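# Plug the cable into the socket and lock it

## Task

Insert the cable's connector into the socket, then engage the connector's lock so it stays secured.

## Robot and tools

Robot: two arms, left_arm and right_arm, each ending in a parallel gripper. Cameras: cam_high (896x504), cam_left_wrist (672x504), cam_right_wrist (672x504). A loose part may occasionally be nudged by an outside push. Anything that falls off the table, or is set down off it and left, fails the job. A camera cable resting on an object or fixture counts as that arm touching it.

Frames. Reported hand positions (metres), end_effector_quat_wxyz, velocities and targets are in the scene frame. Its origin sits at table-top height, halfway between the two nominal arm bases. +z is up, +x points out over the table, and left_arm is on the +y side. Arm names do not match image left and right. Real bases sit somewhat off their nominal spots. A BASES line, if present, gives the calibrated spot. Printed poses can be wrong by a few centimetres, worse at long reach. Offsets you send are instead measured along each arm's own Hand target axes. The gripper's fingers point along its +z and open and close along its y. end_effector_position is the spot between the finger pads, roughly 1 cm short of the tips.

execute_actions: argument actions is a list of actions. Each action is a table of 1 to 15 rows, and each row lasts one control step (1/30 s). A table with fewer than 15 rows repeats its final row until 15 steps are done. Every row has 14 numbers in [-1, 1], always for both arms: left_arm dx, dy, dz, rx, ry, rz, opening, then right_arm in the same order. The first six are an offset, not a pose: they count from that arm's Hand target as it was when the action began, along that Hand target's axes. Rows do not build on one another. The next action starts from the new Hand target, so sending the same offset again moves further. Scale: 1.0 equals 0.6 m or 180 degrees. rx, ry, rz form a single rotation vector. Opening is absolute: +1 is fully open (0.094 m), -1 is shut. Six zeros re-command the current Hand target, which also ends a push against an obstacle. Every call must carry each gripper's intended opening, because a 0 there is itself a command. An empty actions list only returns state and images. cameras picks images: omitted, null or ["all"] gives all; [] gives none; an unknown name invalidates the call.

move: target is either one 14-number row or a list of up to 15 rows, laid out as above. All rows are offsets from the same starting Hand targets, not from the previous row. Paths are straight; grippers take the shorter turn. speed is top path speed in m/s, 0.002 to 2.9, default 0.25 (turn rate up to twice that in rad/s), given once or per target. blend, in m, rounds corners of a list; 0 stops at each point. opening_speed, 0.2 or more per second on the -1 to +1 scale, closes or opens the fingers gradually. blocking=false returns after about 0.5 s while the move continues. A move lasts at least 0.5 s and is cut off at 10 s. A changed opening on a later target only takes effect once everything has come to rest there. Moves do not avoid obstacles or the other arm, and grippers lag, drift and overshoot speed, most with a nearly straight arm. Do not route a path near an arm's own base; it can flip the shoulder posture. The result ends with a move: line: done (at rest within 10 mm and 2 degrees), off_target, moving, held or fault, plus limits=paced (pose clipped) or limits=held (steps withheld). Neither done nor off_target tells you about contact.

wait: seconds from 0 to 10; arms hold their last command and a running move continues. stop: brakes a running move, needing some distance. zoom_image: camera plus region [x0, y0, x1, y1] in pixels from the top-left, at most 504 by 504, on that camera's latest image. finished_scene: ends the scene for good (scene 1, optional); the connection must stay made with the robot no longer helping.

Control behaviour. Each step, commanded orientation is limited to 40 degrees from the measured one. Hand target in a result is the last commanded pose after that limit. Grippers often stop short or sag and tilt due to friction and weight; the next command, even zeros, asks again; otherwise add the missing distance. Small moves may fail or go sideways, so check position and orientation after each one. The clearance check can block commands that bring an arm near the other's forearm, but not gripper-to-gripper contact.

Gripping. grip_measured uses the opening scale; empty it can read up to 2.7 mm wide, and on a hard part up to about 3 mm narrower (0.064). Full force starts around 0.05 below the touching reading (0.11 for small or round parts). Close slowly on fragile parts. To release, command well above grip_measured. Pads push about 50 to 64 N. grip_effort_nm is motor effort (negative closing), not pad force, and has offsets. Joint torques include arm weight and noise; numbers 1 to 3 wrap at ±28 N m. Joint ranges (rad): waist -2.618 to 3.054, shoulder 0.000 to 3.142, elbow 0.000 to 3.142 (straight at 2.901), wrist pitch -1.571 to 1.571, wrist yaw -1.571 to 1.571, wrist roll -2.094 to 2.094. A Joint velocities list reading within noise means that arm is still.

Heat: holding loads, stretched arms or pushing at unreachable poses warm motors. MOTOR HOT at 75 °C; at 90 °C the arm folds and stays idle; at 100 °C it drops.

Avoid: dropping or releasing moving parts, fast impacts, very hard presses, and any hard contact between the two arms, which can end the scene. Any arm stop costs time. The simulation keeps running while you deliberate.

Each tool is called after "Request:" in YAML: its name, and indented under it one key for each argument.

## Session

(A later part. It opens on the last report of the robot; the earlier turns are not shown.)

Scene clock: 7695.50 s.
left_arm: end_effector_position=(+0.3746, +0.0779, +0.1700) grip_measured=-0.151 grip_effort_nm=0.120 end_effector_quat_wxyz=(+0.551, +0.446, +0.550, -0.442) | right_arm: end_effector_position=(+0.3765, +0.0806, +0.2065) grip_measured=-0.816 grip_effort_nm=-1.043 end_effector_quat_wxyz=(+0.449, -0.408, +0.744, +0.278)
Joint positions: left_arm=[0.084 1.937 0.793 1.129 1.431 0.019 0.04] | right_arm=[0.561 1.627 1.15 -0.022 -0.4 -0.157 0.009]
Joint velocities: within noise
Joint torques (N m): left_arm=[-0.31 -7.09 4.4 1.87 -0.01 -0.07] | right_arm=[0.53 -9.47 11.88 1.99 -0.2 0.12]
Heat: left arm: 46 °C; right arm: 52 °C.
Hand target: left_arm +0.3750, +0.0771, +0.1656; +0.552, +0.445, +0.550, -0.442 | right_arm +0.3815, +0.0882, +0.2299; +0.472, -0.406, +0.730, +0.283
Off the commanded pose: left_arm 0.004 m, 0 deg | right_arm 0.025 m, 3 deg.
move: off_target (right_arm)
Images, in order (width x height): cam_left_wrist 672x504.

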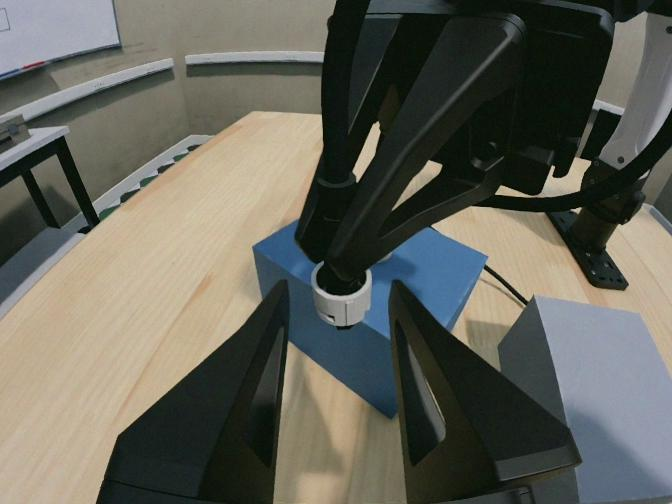

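Request:
move:
  target: [0,0,-0.1,0,0,0,-0.15,0,0,0,0,0,0,-0.92]
  speed: 0.1
  cameras: ["cam_left_wrist","cam_right_wrist"]

Request:
zoom_image:
  camera: "cam_left_wrist"
  region: [270, 200, 410, 320]

Scene clock: 7707.10 s.
left_arm: end_effector_position=(+0.3653, +0.1352, +0.1625) grip_measured=-0.151 grip_effort_nm=0.120 end_effector_quat_wxyz=(+0.553, +0.426, +0.565, -0.441) | right_arm: end_effector_position=(+0.3765, +0.0805, +0.2064) grip_measured=-0.816 grip_effort_nm=-1.048 end_effector_quat_wxyz=(+0.449, -0.408, +0.745, +0.278)
Joint positions: left_arm=[0.253 1.937 0.759 1.129 1.561 0.022 0.04] | right_arm=[0.561 1.627 1.15 -0.023 -0.4 -0.157 0.009]
Joint velocities: within noise
Joint torques (N m): left_arm=[0.23 -9.29 4.15 1.73 0.17 0.11] | right_arm=[0.39 -9.43 11.86 1.97 -0.21 0.13]
Heat: left arm: 46 °C; right arm: 52 °C.
Hand target: left_arm +0.3621, +0.1357, +0.1656; +0.552, +0.445, +0.550, -0.442 | right_arm +0.3815, +0.0882, +0.2299; +0.472, -0.406, +0.730, +0.283
Off the commanded pose: left_arm 0.004 m, 3 deg | right_arm 0.025 m, 3 deg.
joint sent to its limit (left arm) — joint 5 (wrist yaw), upper limit. The joint targets still meet the commanded pose.
move: off_target (left_arm, right_arm)
Images, in order (width x height): cam_left_wrist 672x504, cam_right_wrist 672x504.

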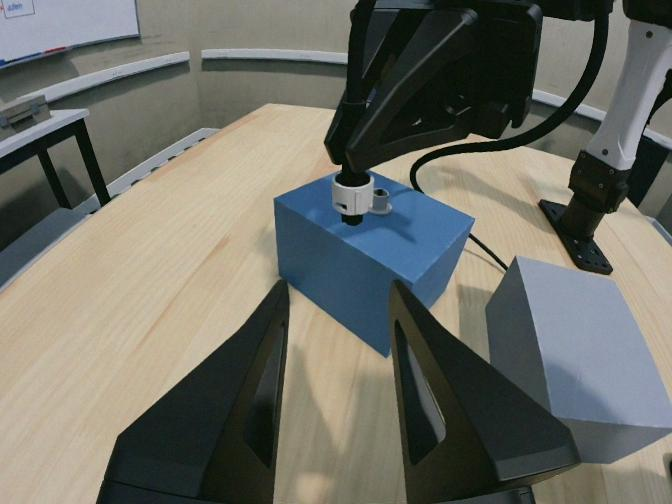

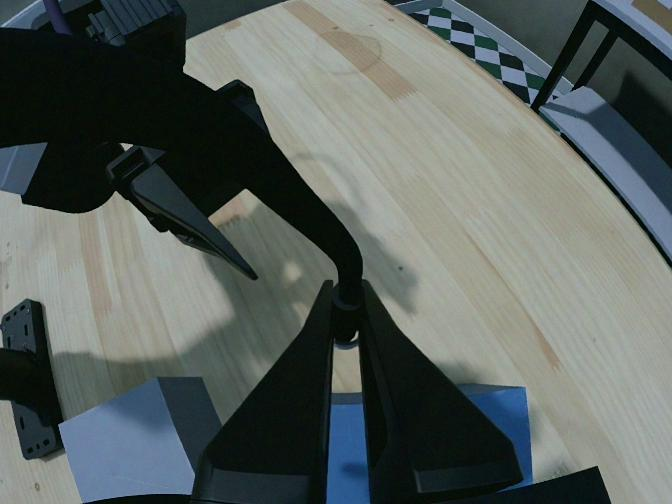

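Scaled by 3.600 from the camera's 672x504 image, which has a finer 960x720 frame.

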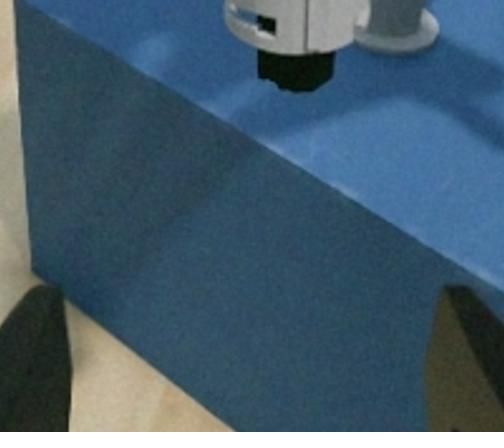

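Request:
zoom_image:
  camera: "cam_left_wrist"
  region: [310, 150, 410, 240]

Scaled by 5.040 from the camera's 672x504 image, which has a finer 960x720 frame.

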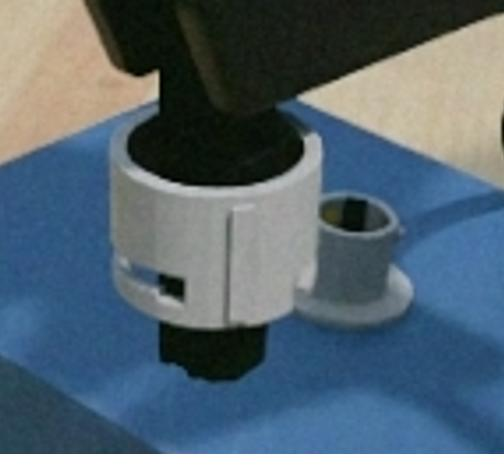

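Request:
move:
  target: [0,0,0,0,0,0,-0.15,0.08225,-0.08297,-0.15292,-0.0765,0.0023,-0.0329,-0.92]
  speed: 0.08

Scene clock: 7728.57 s.
left_arm: end_effector_position=(+0.3651, +0.1352, +0.1625) grip_measured=-0.151 grip_effort_nm=0.115 end_effector_quat_wxyz=(+0.553, +0.426, +0.564, -0.441) | right_arm: end_effector_position=(+0.3686, -0.0268, +0.1984) grip_measured=-0.816 grip_effort_nm=-1.043 end_effector_quat_wxyz=(+0.408, -0.487, +0.690, +0.347)
Joint positions: left_arm=[0.253 1.937 0.759 1.129 1.562 0.023 0.04] | right_arm=[0.183 1.582 1.131 -0.345 -0.931 -0.596 0.009]
Joint velocities: within noise
Joint torques (N m): left_arm=[0.24 -9.21 4.07 1.71 0.17 0.1] | right_arm=[-0.57 -10.45 10.04 1.37 -0.62 -0.12]
Heat: left arm: 48 °C; right arm: 52 °C.
Hand target: left_arm +0.3621, +0.1358, +0.1656; +0.552, +0.445, +0.550, -0.442 | right_arm +0.3710, -0.0264, +0.2193; +0.431, -0.497, +0.671, +0.342
Off the commanded pose: left_arm 0.004 m, 3 deg | right_arm 0.021 m, 4 deg.
joint sent to its limit (left arm) — joint 5 (wrist yaw), upper limit. The joint targets still meet the commanded pose.
move: off_target (left_arm, right_arm)

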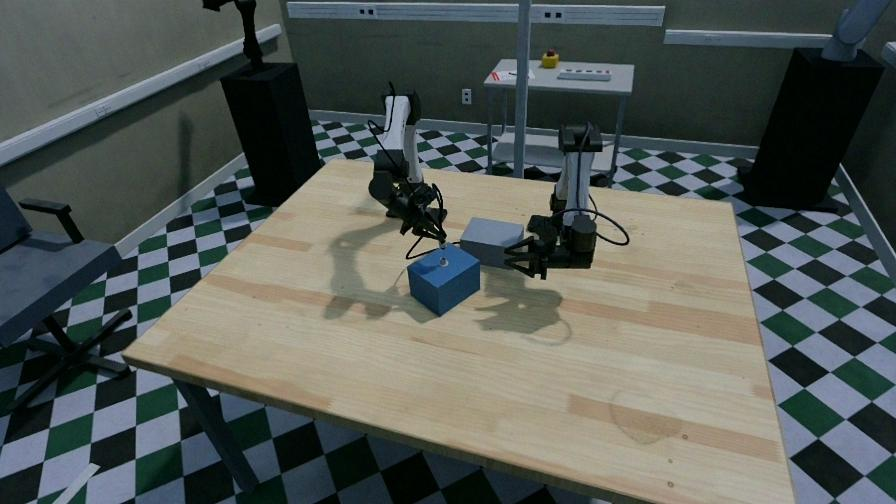

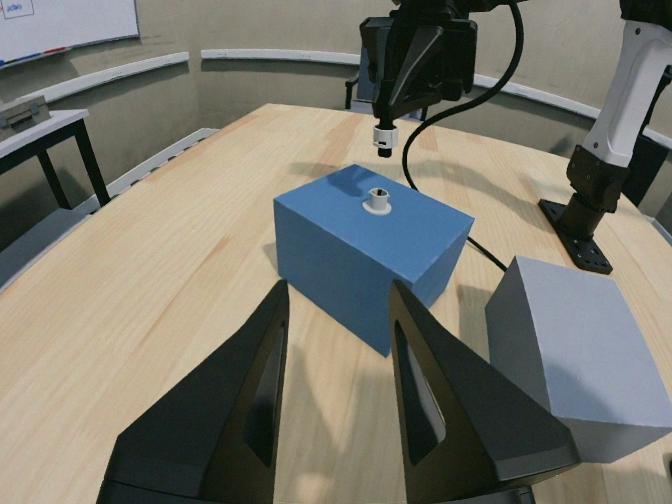

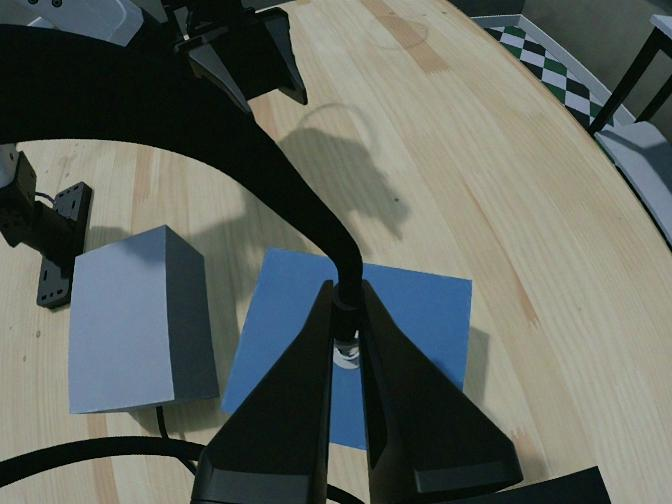

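Request:
move:
  target: [-0.0415,-0.0562,0.1419,0,0,0,-0.15,0,0,0,0,0,0,-0.92]
  speed: 0.1
  cameras: ["cam_left_wrist","cam_right_wrist"]

Request:
zoom_image:
  camera: "cam_left_wrist"
  region: [280, 160, 400, 300]

Scene clock: 7740.67 s.
left_arm: end_effector_position=(+0.3485, +0.0457, +0.1786) grip_measured=-0.151 grip_effort_nm=0.125 end_effector_quat_wxyz=(+0.539, +0.438, +0.558, -0.454) | right_arm: end_effector_position=(+0.3683, -0.0267, +0.1983) grip_measured=-0.816 grip_effort_nm=-1.048 end_effector_quat_wxyz=(+0.407, -0.488, +0.690, +0.348)
Joint positions: left_arm=[-0.011 1.827 0.694 1.102 1.345 -0.005 0.04] | right_arm=[0.183 1.582 1.131 -0.347 -0.932 -0.598 0.009]
Joint velocities: within noise
Joint torques (N m): left_arm=[-0.35 -11.22 4.6 1.74 -0.06 0] | right_arm=[-0.58 -10.44 10.14 1.38 -0.59 -0.1]
Heat: left arm: 48 °C; right arm: 53 °C.
Hand target: left_arm +0.3473, +0.0452, +0.1903; +0.552, +0.445, +0.550, -0.442 | right_arm +0.3710, -0.0264, +0.2193; +0.431, -0.498, +0.671, +0.342
Off the commanded pose: left_arm 0.012 m, 2 deg | right_arm 0.021 m, 4 deg.
move: off_target (left_arm, right_arm)
Images, in order (width x height): cam_left_wrist 672x504, cam_right_wrist 672x504.

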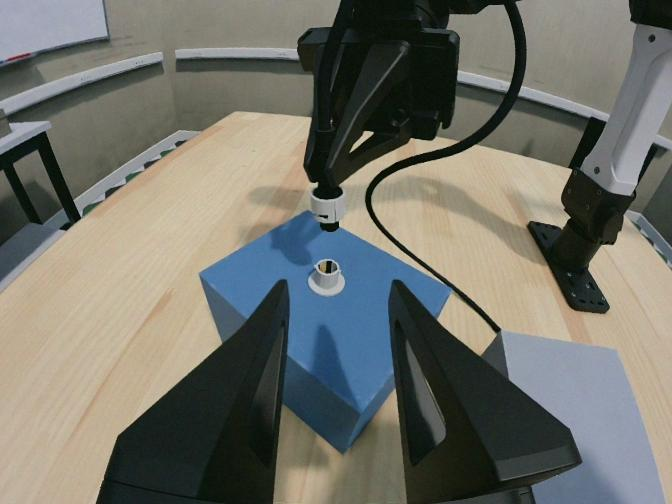

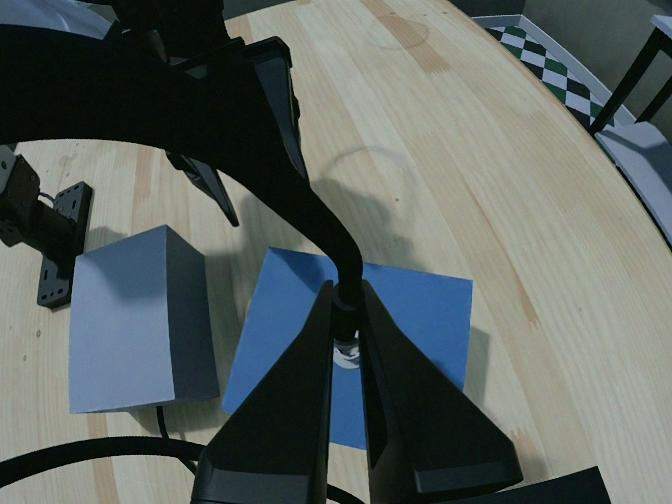

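Scaled by 3.600 from the camera's 672x504 image, which has a finer 960x720 frame.

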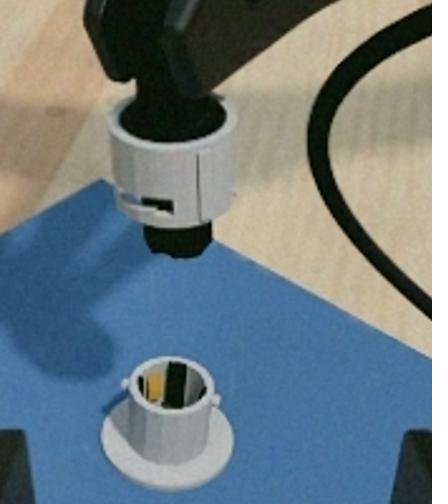

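Request:
move:
  target: [-0.035,0,0,0,0,0,-0.15,0,0,0,0,0,0,-0.92]
  speed: 0.1
  cameras: []

Request:
move:
  target: [0.035,0,0,0,0,0,-0.15,0,0,0,0,0,0,-0.92]
  speed: 0.1
  cameras: ["cam_left_wrist"]

Request:
zoom_image:
  camera: "cam_left_wrist"
  region: [290, 180, 370, 240]

Request:
zoom_image:
  camera: "cam_left_wrist"
  region: [290, 240, 370, 300]

Scene clock: 7751.27 s.
left_arm: end_effector_position=(+0.3436, +0.0458, +0.1920) grip_measured=-0.151 grip_effort_nm=0.115 end_effector_quat_wxyz=(+0.530, +0.431, +0.567, -0.461) | right_arm: end_effector_position=(+0.3682, -0.0267, +0.1983) grip_measured=-0.816 grip_effort_nm=-1.048 end_effector_quat_wxyz=(+0.407, -0.488, +0.690, +0.348)
Joint positions: left_arm=[-0.011 1.753 0.694 1 1.344 -0.009 0.04] | right_arm=[0.183 1.582 1.131 -0.347 -0.932 -0.598 0.009]
Joint velocities: within noise
Joint torques (N m): left_arm=[-0.34 -10.8 7.04 1.79 -0.05 0.06] | right_arm=[-0.5 -10.47 9.99 1.41 -0.59 -0.15]
Heat: left arm: 49 °C; right arm: 53 °C.
Hand target: left_arm +0.3472, +0.0452, +0.2113; +0.552, +0.445, +0.550, -0.442 | right_arm +0.3710, -0.0264, +0.2193; +0.431, -0.498, +0.671, +0.342
Off the commanded pose: left_arm 0.020 m, 4 deg | right_arm 0.021 m, 4 deg.
move: off_target (left_arm, right_arm)
No camera images: "cameras" was empty.

Scene clock: 7752.50 s.
left_arm: end_effector_position=(+0.3448, +0.0458, +0.1940) grip_measured=-0.151 grip_effort_nm=0.120 end_effector_quat_wxyz=(+0.546, +0.445, +0.551, -0.447) | right_arm: end_effector_position=(+0.3682, -0.0267, +0.1983) grip_measured=-0.816 grip_effort_nm=-1.043 end_effector_quat_wxyz=(+0.407, -0.488, +0.690, +0.348)
Joint positions: left_arm=[-0.011 1.766 0.694 1.058 1.344 0.005 0.04] | right_arm=[0.183 1.582 1.131 -0.347 -0.932 -0.598 0.009]
Joint velocities: within noise
Joint torques (N m): left_arm=[-0.27 -5.76 4.96 2 -0.07 0.05] | right_arm=[-0.72 -10.5 10.13 1.39 -0.55 -0.1]
Heat: left arm: 48 °C; right arm: 53 °C.
Hand target: left_arm +0.3473, +0.0452, +0.1903; +0.552, +0.445, +0.550, -0.442 | right_arm +0.3711, -0.0264, +0.2193; +0.431, -0.497, +0.671, +0.342
Off the commanded pose: left_arm 0.005 m, 1 deg | right_arm 0.021 m, 4 deg.
move: off_target (right_arm)
Images, in order (width x height): cam_left_wrist 672x504.

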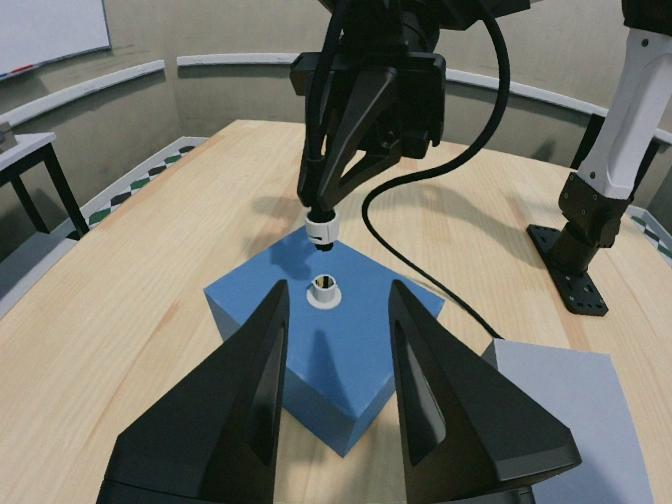

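Scaled by 6.300 from the camera's 672x504 image, which has a finer 960x720 frame.

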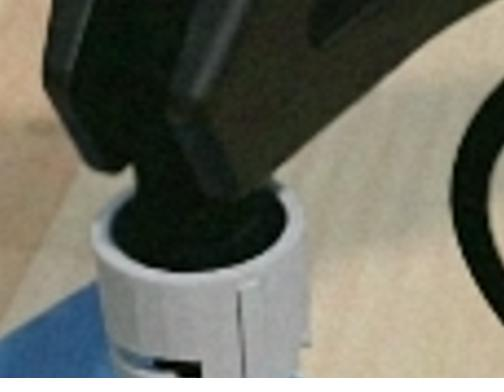

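Scaled by 6.300 from the camera's 672x504 image, which has a finer 960x720 frame.

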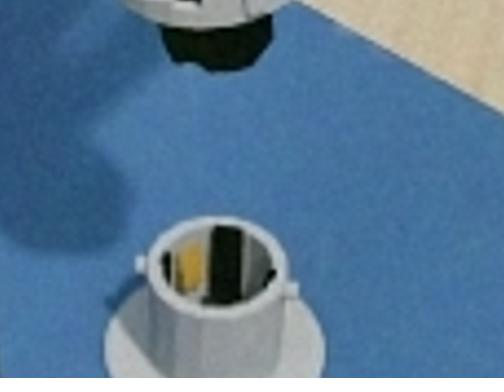

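Request:
move:
  target: [0,0,0,0,0,0,-0.15,0,0,0,0,0,-0.0128,-0.92]
  speed: 0.1
  cameras: ["cam_left_wrist"]

Request:
zoom_image:
  camera: "cam_left_wrist"
  region: [296, 200, 346, 255]

Scene clock: 7771.80 s.
left_arm: end_effector_position=(+0.3448, +0.0458, +0.1944) grip_measured=-0.151 grip_effort_nm=0.115 end_effector_quat_wxyz=(+0.547, +0.445, +0.550, -0.447) | right_arm: end_effector_position=(+0.3682, -0.0267, +0.1983) grip_measured=-0.816 grip_effort_nm=-1.043 end_effector_quat_wxyz=(+0.414, -0.501, +0.680, +0.340)
Joint positions: left_arm=[-0.011 1.766 0.694 1.062 1.344 0.005 0.04] | right_arm=[0.183 1.582 1.131 -0.347 -0.933 -0.637 0.009]
Joint velocities: within noise
Joint torques (N m): left_arm=[-0.29 -5.71 4.94 1.97 -0.09 0.02] | right_arm=[-0.72 -10.44 10.07 1.39 -0.57 -0.12]
Heat: left arm: 46 °C; right arm: 53 °C.
Hand target: left_arm +0.3473, +0.0452, +0.1903; +0.552, +0.445, +0.550, -0.442 | right_arm +0.3710, -0.0264, +0.2193; +0.438, -0.511, +0.661, +0.333
Off the commanded pose: left_arm 0.005 m, 1 deg | right_arm 0.021 m, 4 deg.
move: off_target (right_arm)
Images, in order (width x height): cam_left_wrist 672x504.

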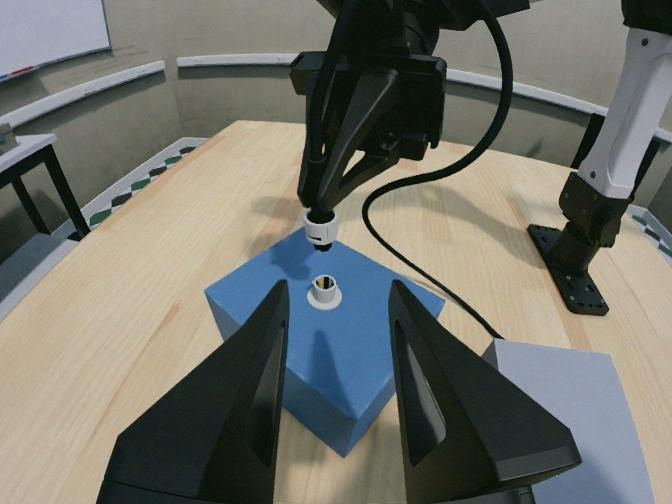

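Scaled by 9.164 from the camera's 672x504 image, which has a finer 960x720 frame.

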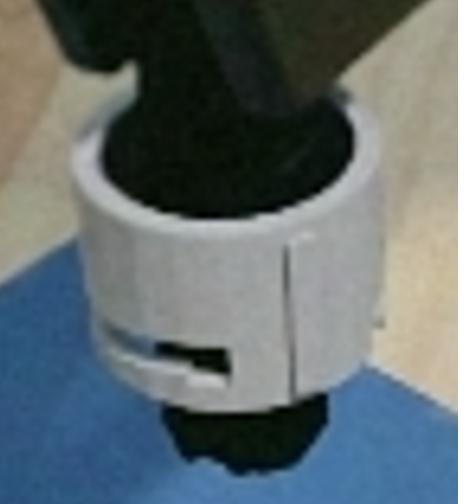

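Request:
zoom_image:
  camera: "cam_left_wrist"
  region: [296, 262, 351, 317]

Scaled by 9.164 from the camera's 672x504 image, which has a finer 960x720 frame.

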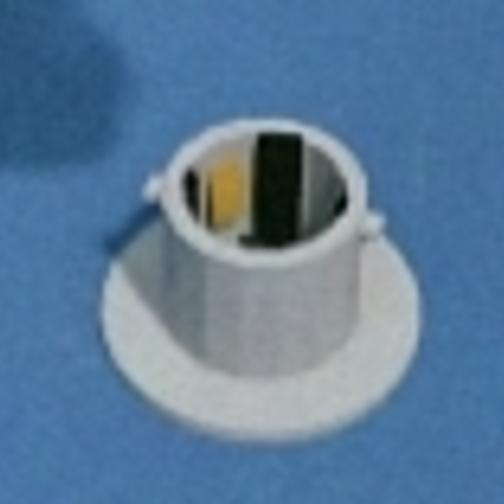

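Request:
zoom_image:
  camera: "cam_left_wrist"
  region: [300, 370, 400, 470]

Request:
zoom_image:
  camera: "cam_left_wrist"
  region: [190, 270, 290, 370]

Scaled by 5.040 from the camera's 672x504 image, which has a finer 960x720 frame.

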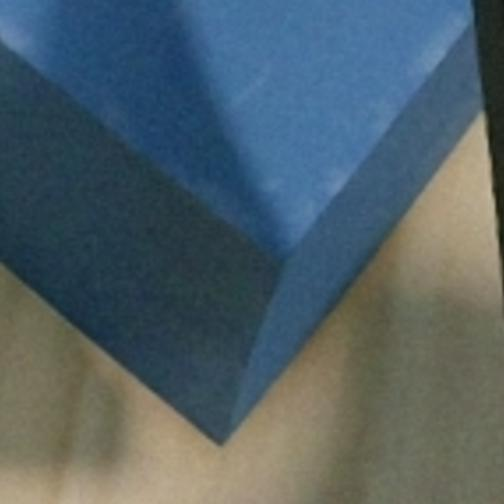

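Scaled by 5.040 from the camera's 672x504 image, which has a finer 960x720 frame.

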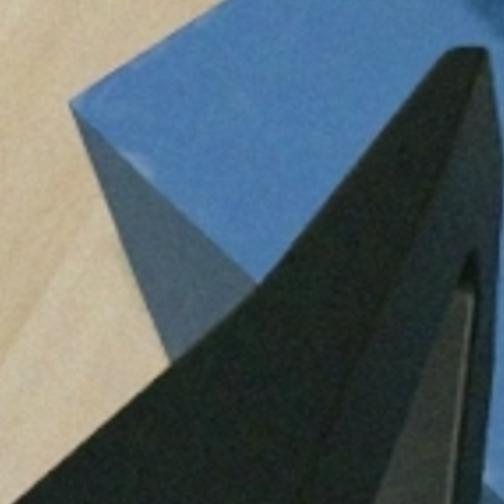

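Request:
zoom_image:
  camera: "cam_left_wrist"
  region: [0, 0, 300, 230]

Scaled by 1.680 from the camera's 672x504 image, which has a finer 960x720 frame.

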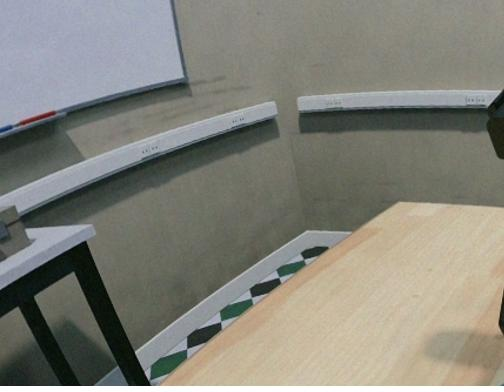

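Request:
move:
  target: [0.0172,-0.0268,-0.0908,0,0,0,-0.15,0,0,0,0,0,0,-0.92]
  speed: 0.1
  cameras: ["cam_left_wrist"]

Scene clock: 7966.33 s.
left_arm: end_effector_position=(+0.3238, +0.0944, +0.1715) grip_measured=-0.151 grip_effort_nm=0.105 end_effector_quat_wxyz=(+0.540, +0.429, +0.565, -0.453) | right_arm: end_effector_position=(+0.3682, -0.0267, +0.1983) grip_measured=-0.816 grip_effort_nm=-1.048 end_effector_quat_wxyz=(+0.414, -0.501, +0.680, +0.339)
Joint positions: left_arm=[0.152 1.766 0.588 1.098 1.489 0.031 0.04] | right_arm=[0.183 1.582 1.131 -0.347 -0.933 -0.638 0.009]
Joint velocities: within noise
Joint torques (N m): left_arm=[0.36 -9.31 4.14 1.86 0.19 0.07] | right_arm=[-0.58 -10.48 10.14 1.38 -0.58 -0.1]
Heat: left arm: 42 °C; right arm: 52 °C.
Hand target: left_arm +0.3200, +0.0951, +0.1799; +0.552, +0.445, +0.550, -0.442 | right_arm +0.3710, -0.0264, +0.2193; +0.438, -0.511, +0.661, +0.333
Off the commanded pose: left_arm 0.009 m, 3 deg | right_arm 0.021 m, 4 deg.
move: off_target (left_arm, right_arm)
Images, in order (width x height): cam_left_wrist 672x504.

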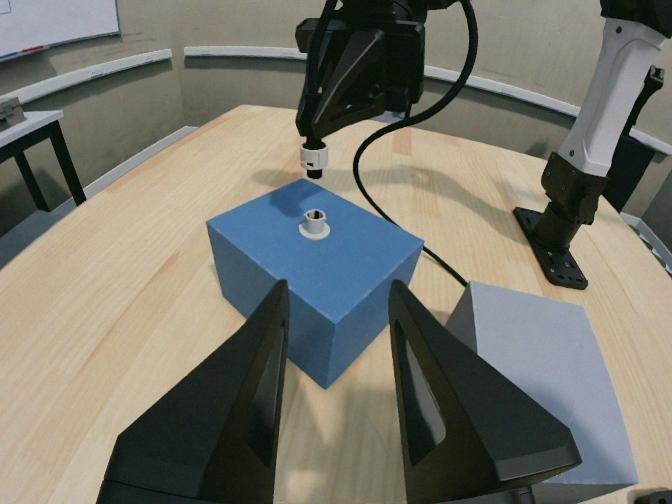

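Request:
zoom_image:
  camera: "cam_left_wrist"
  region: [290, 305, 380, 395]

Request:
zoom_image:
  camera: "cam_left_wrist"
  region: [195, 210, 285, 300]

Request:
zoom_image:
  camera: "cam_left_wrist"
  region: [370, 220, 460, 310]

Request:
zoom_image:
  camera: "cam_left_wrist"
  region: [285, 125, 355, 245]

Scaled by 5.600 from the camera's 672x504 image, which has a finer 960x720 frame.

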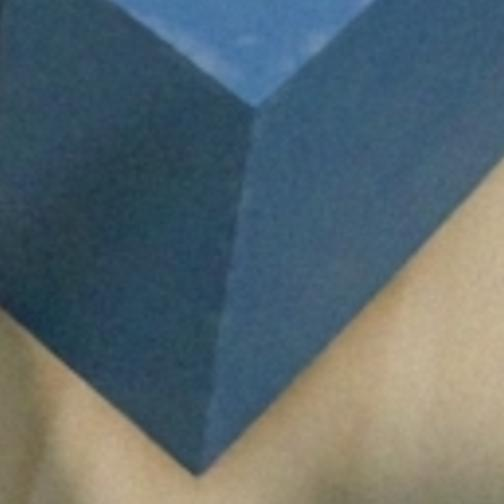

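Scaled by 5.600 from the camera's 672x504 image, which has a finer 960x720 frame.

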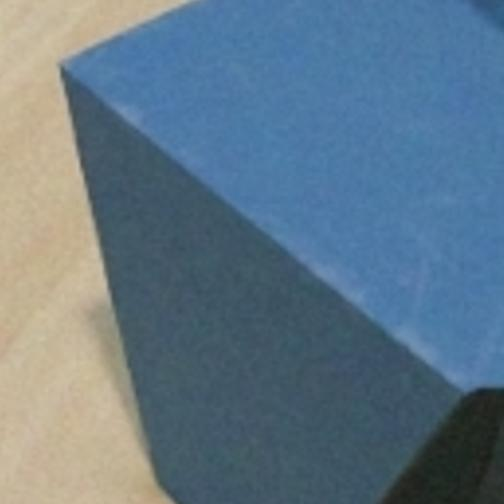

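Scaled by 5.600 from the camera's 672x504 image, which has a finer 960x720 frame.

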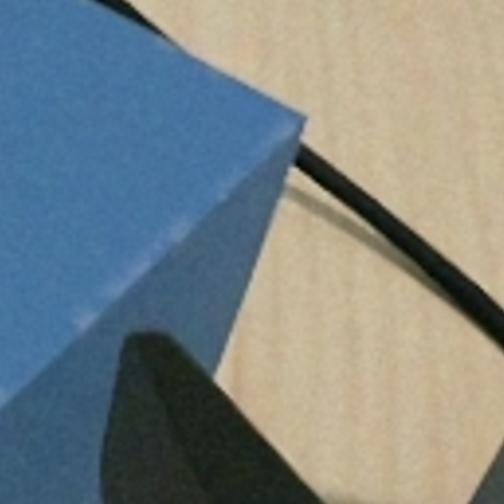

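Scaled by 4.200 from the camera's 672x504 image, which has a finer 960x720 frame.

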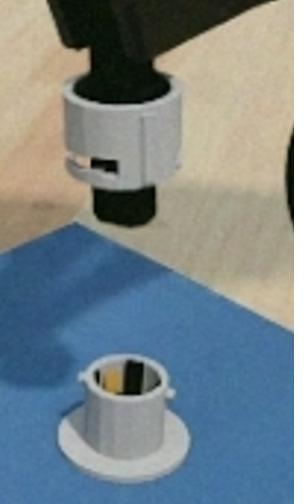

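Request:
zoom_image:
  camera: "cam_left_wrist"
  region: [294, 205, 334, 245]

Request:
zoom_image:
  camera: "cam_left_wrist"
  region: [292, 138, 337, 183]

Scaled by 12.600 from the camera's 672x504 image, which has a finer 960x720 frame.

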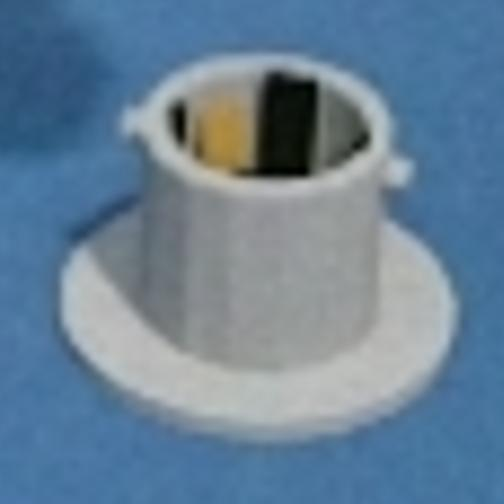

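Scaled by 11.200 from the camera's 672x504 image, which has a finer 960x720 frame.

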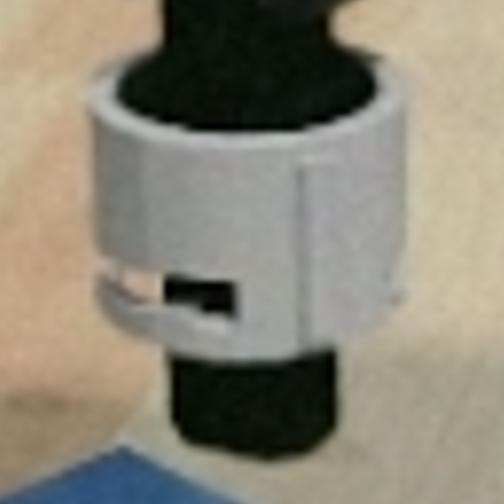

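Request:
wait:
  seconds: 0.1
  cameras: ["cam_high","cam_right_wrist"]

Request:
zoom_image:
  camera: "cam_high"
  region: [400, 205, 490, 295]

Request:
zoom_image:
  camera: "cam_right_wrist"
  region: [290, 270, 410, 400]

Scene clock: 8041.17 s.
left_arm: end_effector_position=(+0.3237, +0.0944, +0.1717) grip_measured=-0.151 grip_effort_nm=0.125 end_effector_quat_wxyz=(+0.540, +0.430, +0.564, -0.453) | right_arm: end_effector_position=(+0.3681, -0.0267, +0.1983) grip_measured=-0.816 grip_effort_nm=-1.043 end_effector_quat_wxyz=(+0.414, -0.502, +0.680, +0.339)
Joint positions: left_arm=[0.152 1.766 0.588 1.099 1.49 0.031 0.04] | right_arm=[0.183 1.582 1.131 -0.347 -0.933 -0.639 0.009]
Joint velocities: within noise
Joint torques (N m): left_arm=[0.36 -9.22 4.15 1.84 0.19 0.07] | right_arm=[-0.65 -10.44 10.18 1.38 -0.56 -0.1]
Heat: left arm: 44 °C; right arm: 52 °C.
Hand target: left_arm +0.3200, +0.0951, +0.1799; +0.552, +0.445, +0.550, -0.442 | right_arm +0.3710, -0.0264, +0.2193; +0.438, -0.511, +0.661, +0.333
Tool commands: left_gripper/opening=-0.15 right_gripper/opening=-0.92
Off the commanded pose: left_arm 0.009 m, 3 deg | right_arm 0.021 m, 4 deg.
wait: 0.10 s; at rest from the start
Images, in order (width x height): cam_high 896x504, cam_right_wrist 672x504.

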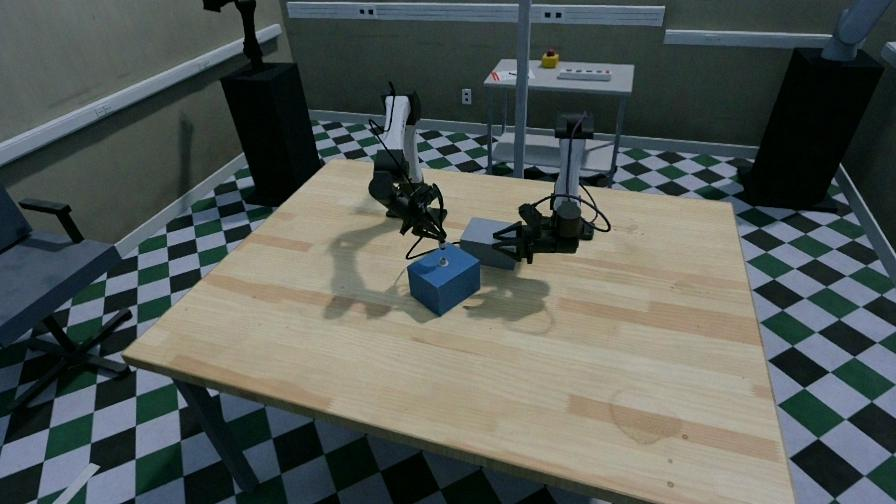

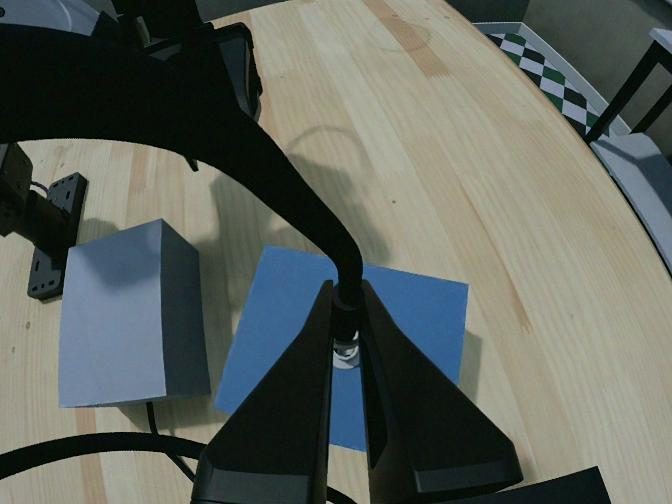

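Scaled by 5.600.

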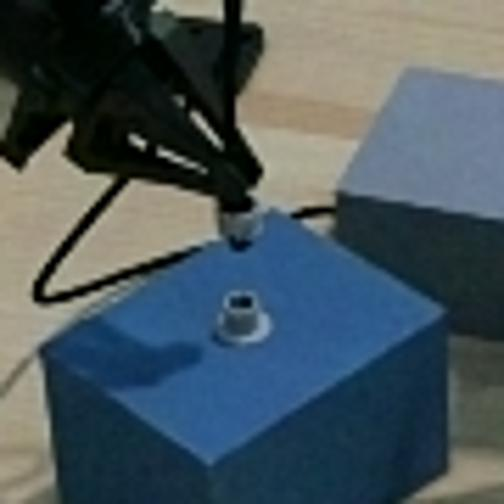

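Scaled by 3.877 from the camera's 672x504 image, which has a finer 960x720 frame.

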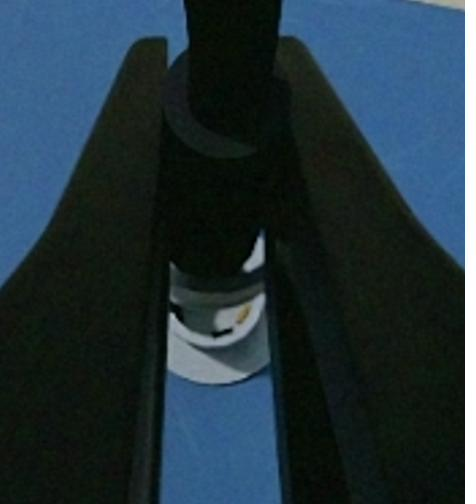

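Request:
zoom_image:
  camera: "cam_right_wrist"
  region: [45, 205, 225, 420]

Request:
zoom_image:
  camera: "cam_right_wrist"
  region: [210, 230, 350, 460]

Request:
zoom_image:
  camera: "cam_right_wrist"
  region: [350, 250, 510, 460]

Scaled by 2.344 from the camera's 672x504 image, which has a finer 960x720 frame.

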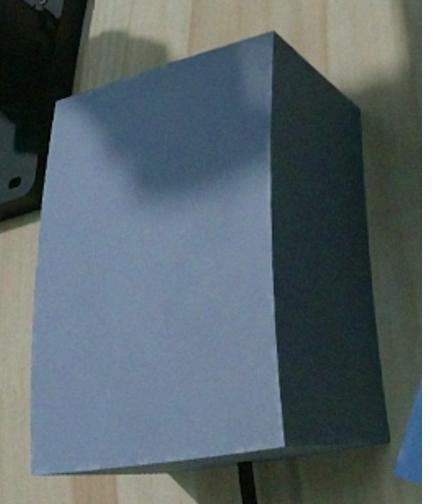

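Scaled by 2.191 from the camera's 672x504 image, which has a finer 960x720 frame.

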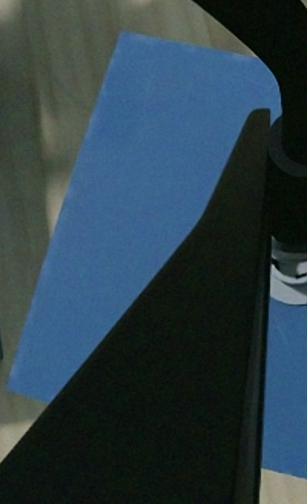

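Scaled by 2.400 from the camera's 672x504 image, which has a finer 960x720 frame.

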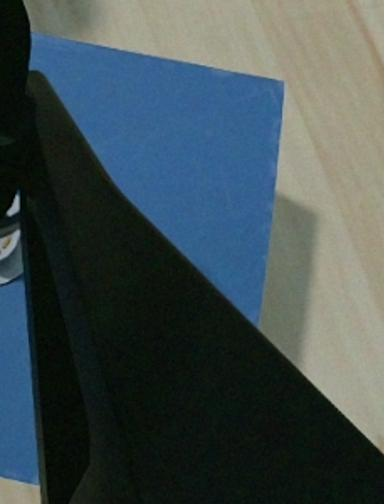

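Request:
move:
  target: [0,0,0.0667,0,0,0,-0.15,0,0,0,0,0,-0.0167,-0.92]
  speed: 0.1
  cameras: ["cam_left_wrist"]

Scene clock: 8151.87 s.
left_arm: end_effector_position=(+0.3241, +0.0569, +0.1740) grip_measured=-0.151 grip_effort_nm=0.129 end_effector_quat_wxyz=(+0.540, +0.440, +0.557, -0.452) | right_arm: end_effector_position=(+0.3681, -0.0267, +0.1983) grip_measured=-0.816 grip_effort_nm=-1.053 end_effector_quat_wxyz=(+0.423, -0.519, +0.667, +0.329)
Joint positions: left_arm=[0.026 1.766 0.588 1.135 1.38 0.015 0.04] | right_arm=[0.183 1.582 1.131 -0.347 -0.933 -0.69 0.009]
Joint velocities: within noise
Joint torques (N m): left_arm=[-0.4 -6.93 5.7 1.93 -0.08 -0.12] | right_arm=[-0.59 -10.36 10.07 1.41 -0.6 -0.11]
Heat: left arm: 45 °C; right arm: 52 °C.
Hand target: left_arm +0.3285, +0.0560, +0.1799; +0.552, +0.445, +0.550, -0.442 | right_arm +0.3710, -0.0264, +0.2193; +0.446, -0.528, +0.647, +0.322
Off the commanded pose: left_arm 0.007 m, 2 deg | right_arm 0.021 m, 4 deg.
move: off_target (right_arm)
Images, in order (width x height): cam_left_wrist 672x504.

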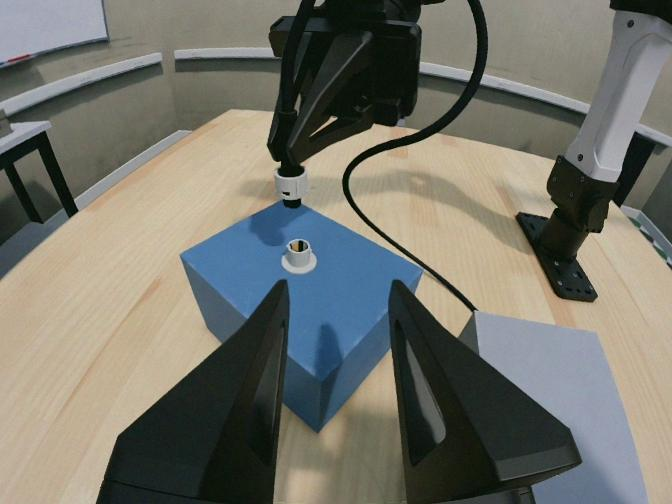

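Request:
move:
  target: [0,0.0467,0.095,0,0,0,-0.15,0,0,0,0,0,0,-0.92]
  speed: 0.08
  cameras: ["cam_left_wrist"]

Request:
zoom_image:
  camera: "cam_left_wrist"
  region: [300, 130, 390, 230]

Request:
zoom_image:
  camera: "cam_left_wrist"
  region: [300, 230, 380, 320]

Scene clock: 8164.93 s.
left_arm: end_effector_position=(+0.3608, +0.0083, +0.1790) grip_measured=-0.151 grip_effort_nm=0.115 end_effector_quat_wxyz=(+0.547, +0.446, +0.550, -0.446) | right_arm: end_effector_position=(+0.3681, -0.0267, +0.1983) grip_measured=-0.816 grip_effort_nm=-1.038 end_effector_quat_wxyz=(+0.423, -0.519, +0.666, +0.329)
Joint positions: left_arm=[-0.122 1.876 0.756 1.11 1.232 0.008 0.04] | right_arm=[0.183 1.582 1.131 -0.347 -0.933 -0.691 0.009]
Joint velocities: within noise
Joint torques (N m): left_arm=[-0.51 -6.58 6.82 1.85 -0.1 -0.08] | right_arm=[-0.66 -10.4 10.18 1.41 -0.57 -0.08]
Heat: left arm: 45 °C; right arm: 52 °C.
Hand target: left_arm +0.3681, +0.0063, +0.1800; +0.552, +0.445, +0.550, -0.442 | right_arm +0.3710, -0.0264, +0.2193; +0.446, -0.528, +0.647, +0.322
Off the commanded pose: left_arm 0.008 m, 1 deg | right_arm 0.021 m, 4 deg.
move: off_target (right_arm)
Images, in order (width x height): cam_left_wrist 672x504.

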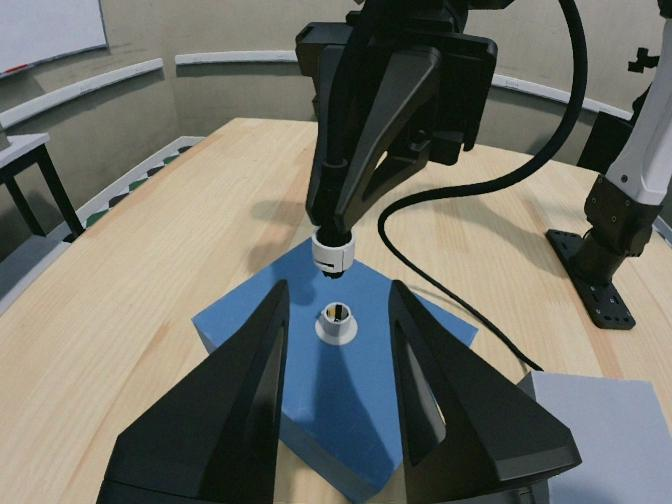

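Scaled by 5.040 from the camera's 672x504 image, which has a finer 960x720 frame.

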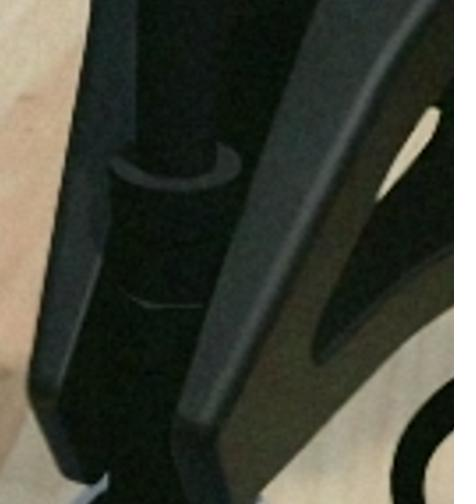

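Scaled by 5.600 from the camera's 672x504 image, which has a finer 960x720 frame.

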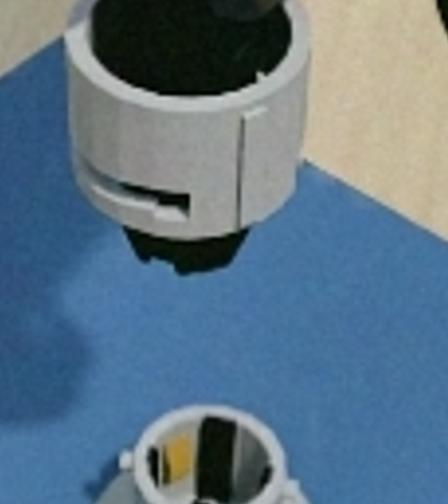

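Request:
zoom_image:
  camera: "cam_left_wrist"
  region: [306, 224, 362, 284]

Request:
zoom_image:
  camera: "cam_left_wrist"
  region: [306, 290, 366, 354]

Scaled by 8.400 from the camera's 672x504 image, which has a finer 960x720 frame.

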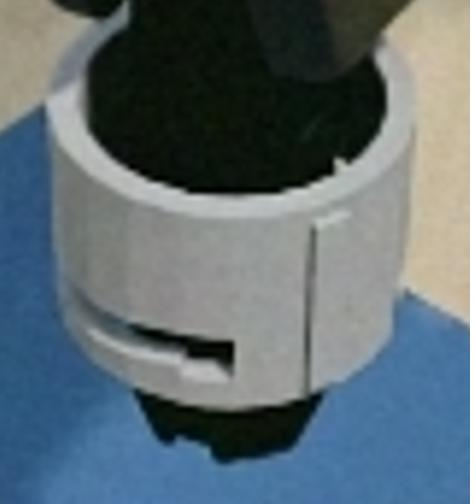

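Scaled by 7.875 from the camera's 672x504 image, which has a finer 960x720 frame.

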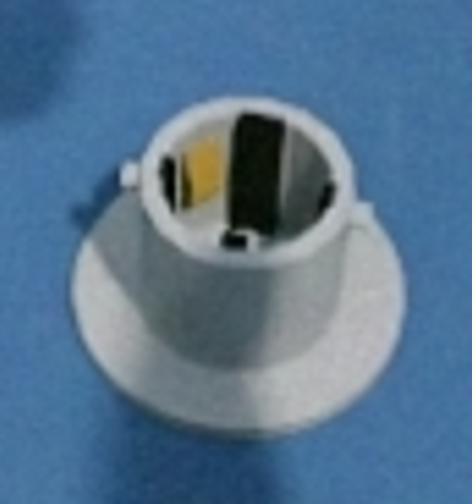

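Request:
move:
  target: [0,-0.0547,-0.0473,-0.1556,0,0,-0.15,0,0,0,0,0,-0.009,-0.92]
  speed: 0.1
  cameras: ["cam_left_wrist"]

Scene clock: 8225.07 s.
left_arm: end_effector_position=(+0.3315, +0.0268, +0.1670) grip_measured=-0.151 grip_effort_nm=0.115 end_effector_quat_wxyz=(+0.626, +0.299, +0.654, -0.301) | right_arm: end_effector_position=(+0.3681, -0.0267, +0.1983) grip_measured=-0.816 grip_effort_nm=-1.048 end_effector_quat_wxyz=(+0.427, -0.528, +0.659, +0.323)
Joint positions: left_arm=[-0.256 1.582 0.352 1.187 0.609 0.004 0.04] | right_arm=[0.183 1.582 1.131 -0.347 -0.933 -0.719 0.009]
Joint velocities: within noise
Joint torques (N m): left_arm=[-0.65 -7.87 4.37 2.44 -0.06 -0.08] | right_arm=[-0.65 -10.5 10.06 1.38 -0.57 -0.11]
Heat: left arm: 45 °C; right arm: 52 °C.
Hand target: left_arm +0.3300, +0.0271, +0.1798; +0.643, +0.298, +0.641, -0.296 | right_arm +0.3710, -0.0264, +0.2193; +0.451, -0.537, +0.640, +0.315
Off the commanded pose: left_arm 0.013 m, 3 deg | right_arm 0.021 m, 4 deg.
move: off_target (left_arm, right_arm)
Images, in order (width x height): cam_left_wrist 672x504.

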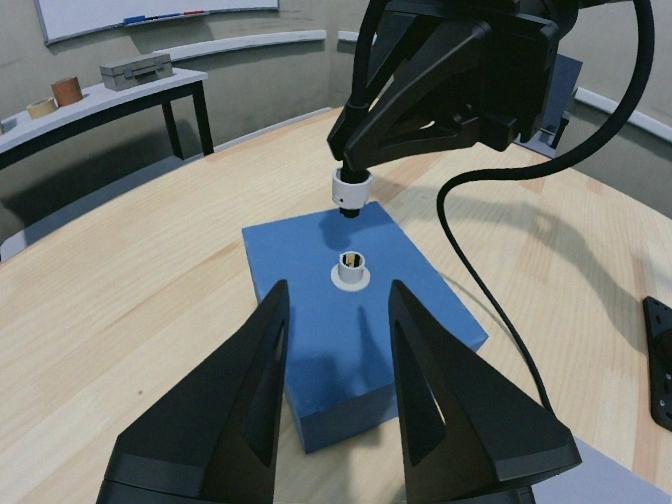

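Request:
zoom_image:
  camera: "cam_left_wrist"
  region: [320, 90, 390, 160]

Request:
zoom_image:
  camera: "cam_left_wrist"
  region: [320, 155, 385, 225]

Request:
zoom_image:
  camera: "cam_left_wrist"
  region: [320, 240, 380, 300]

Request:
zoom_image:
  camera: "cam_left_wrist"
  region: [230, 210, 500, 470]

Scaled by 7.200 from the camera's 672x504 image, which has a finer 960x720 frame.

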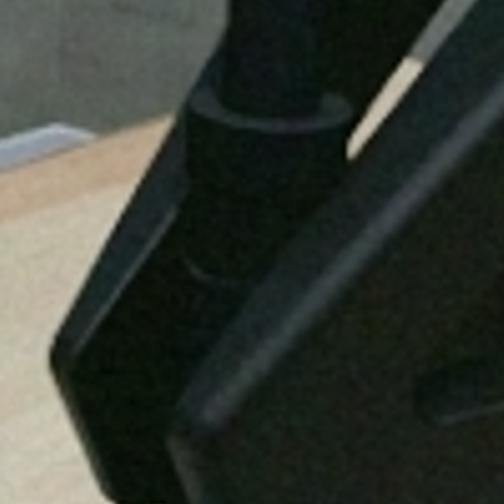

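Scaled by 7.200 from the camera's 672x504 image, which has a finer 960x720 frame.

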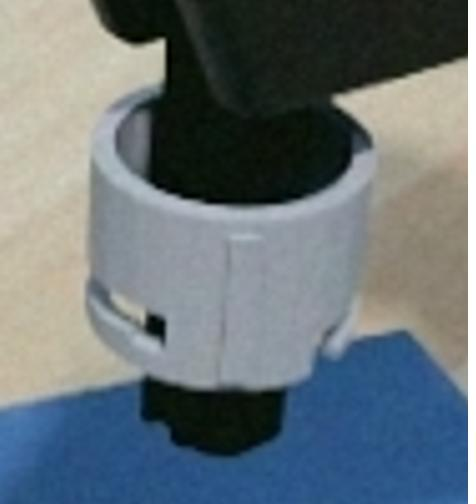

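Scaled by 8.400 from the camera's 672x504 image, which has a finer 960x720 frame.

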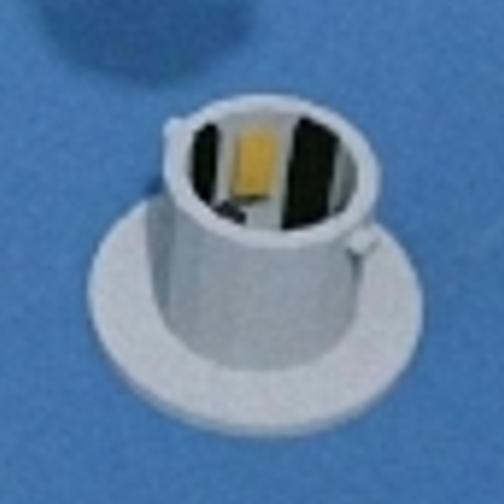

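Scaled by 1.867 from the camera's 672x504 image, which has a finer 960x720 frame.

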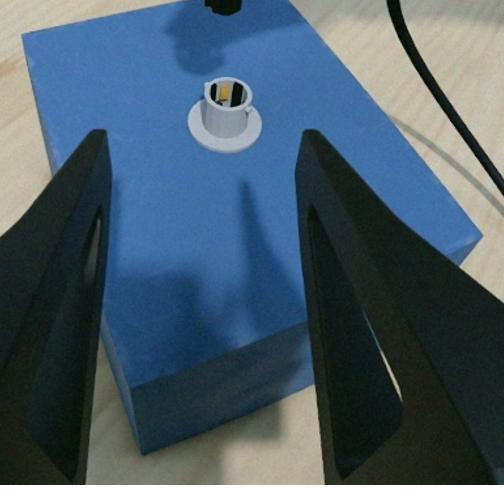

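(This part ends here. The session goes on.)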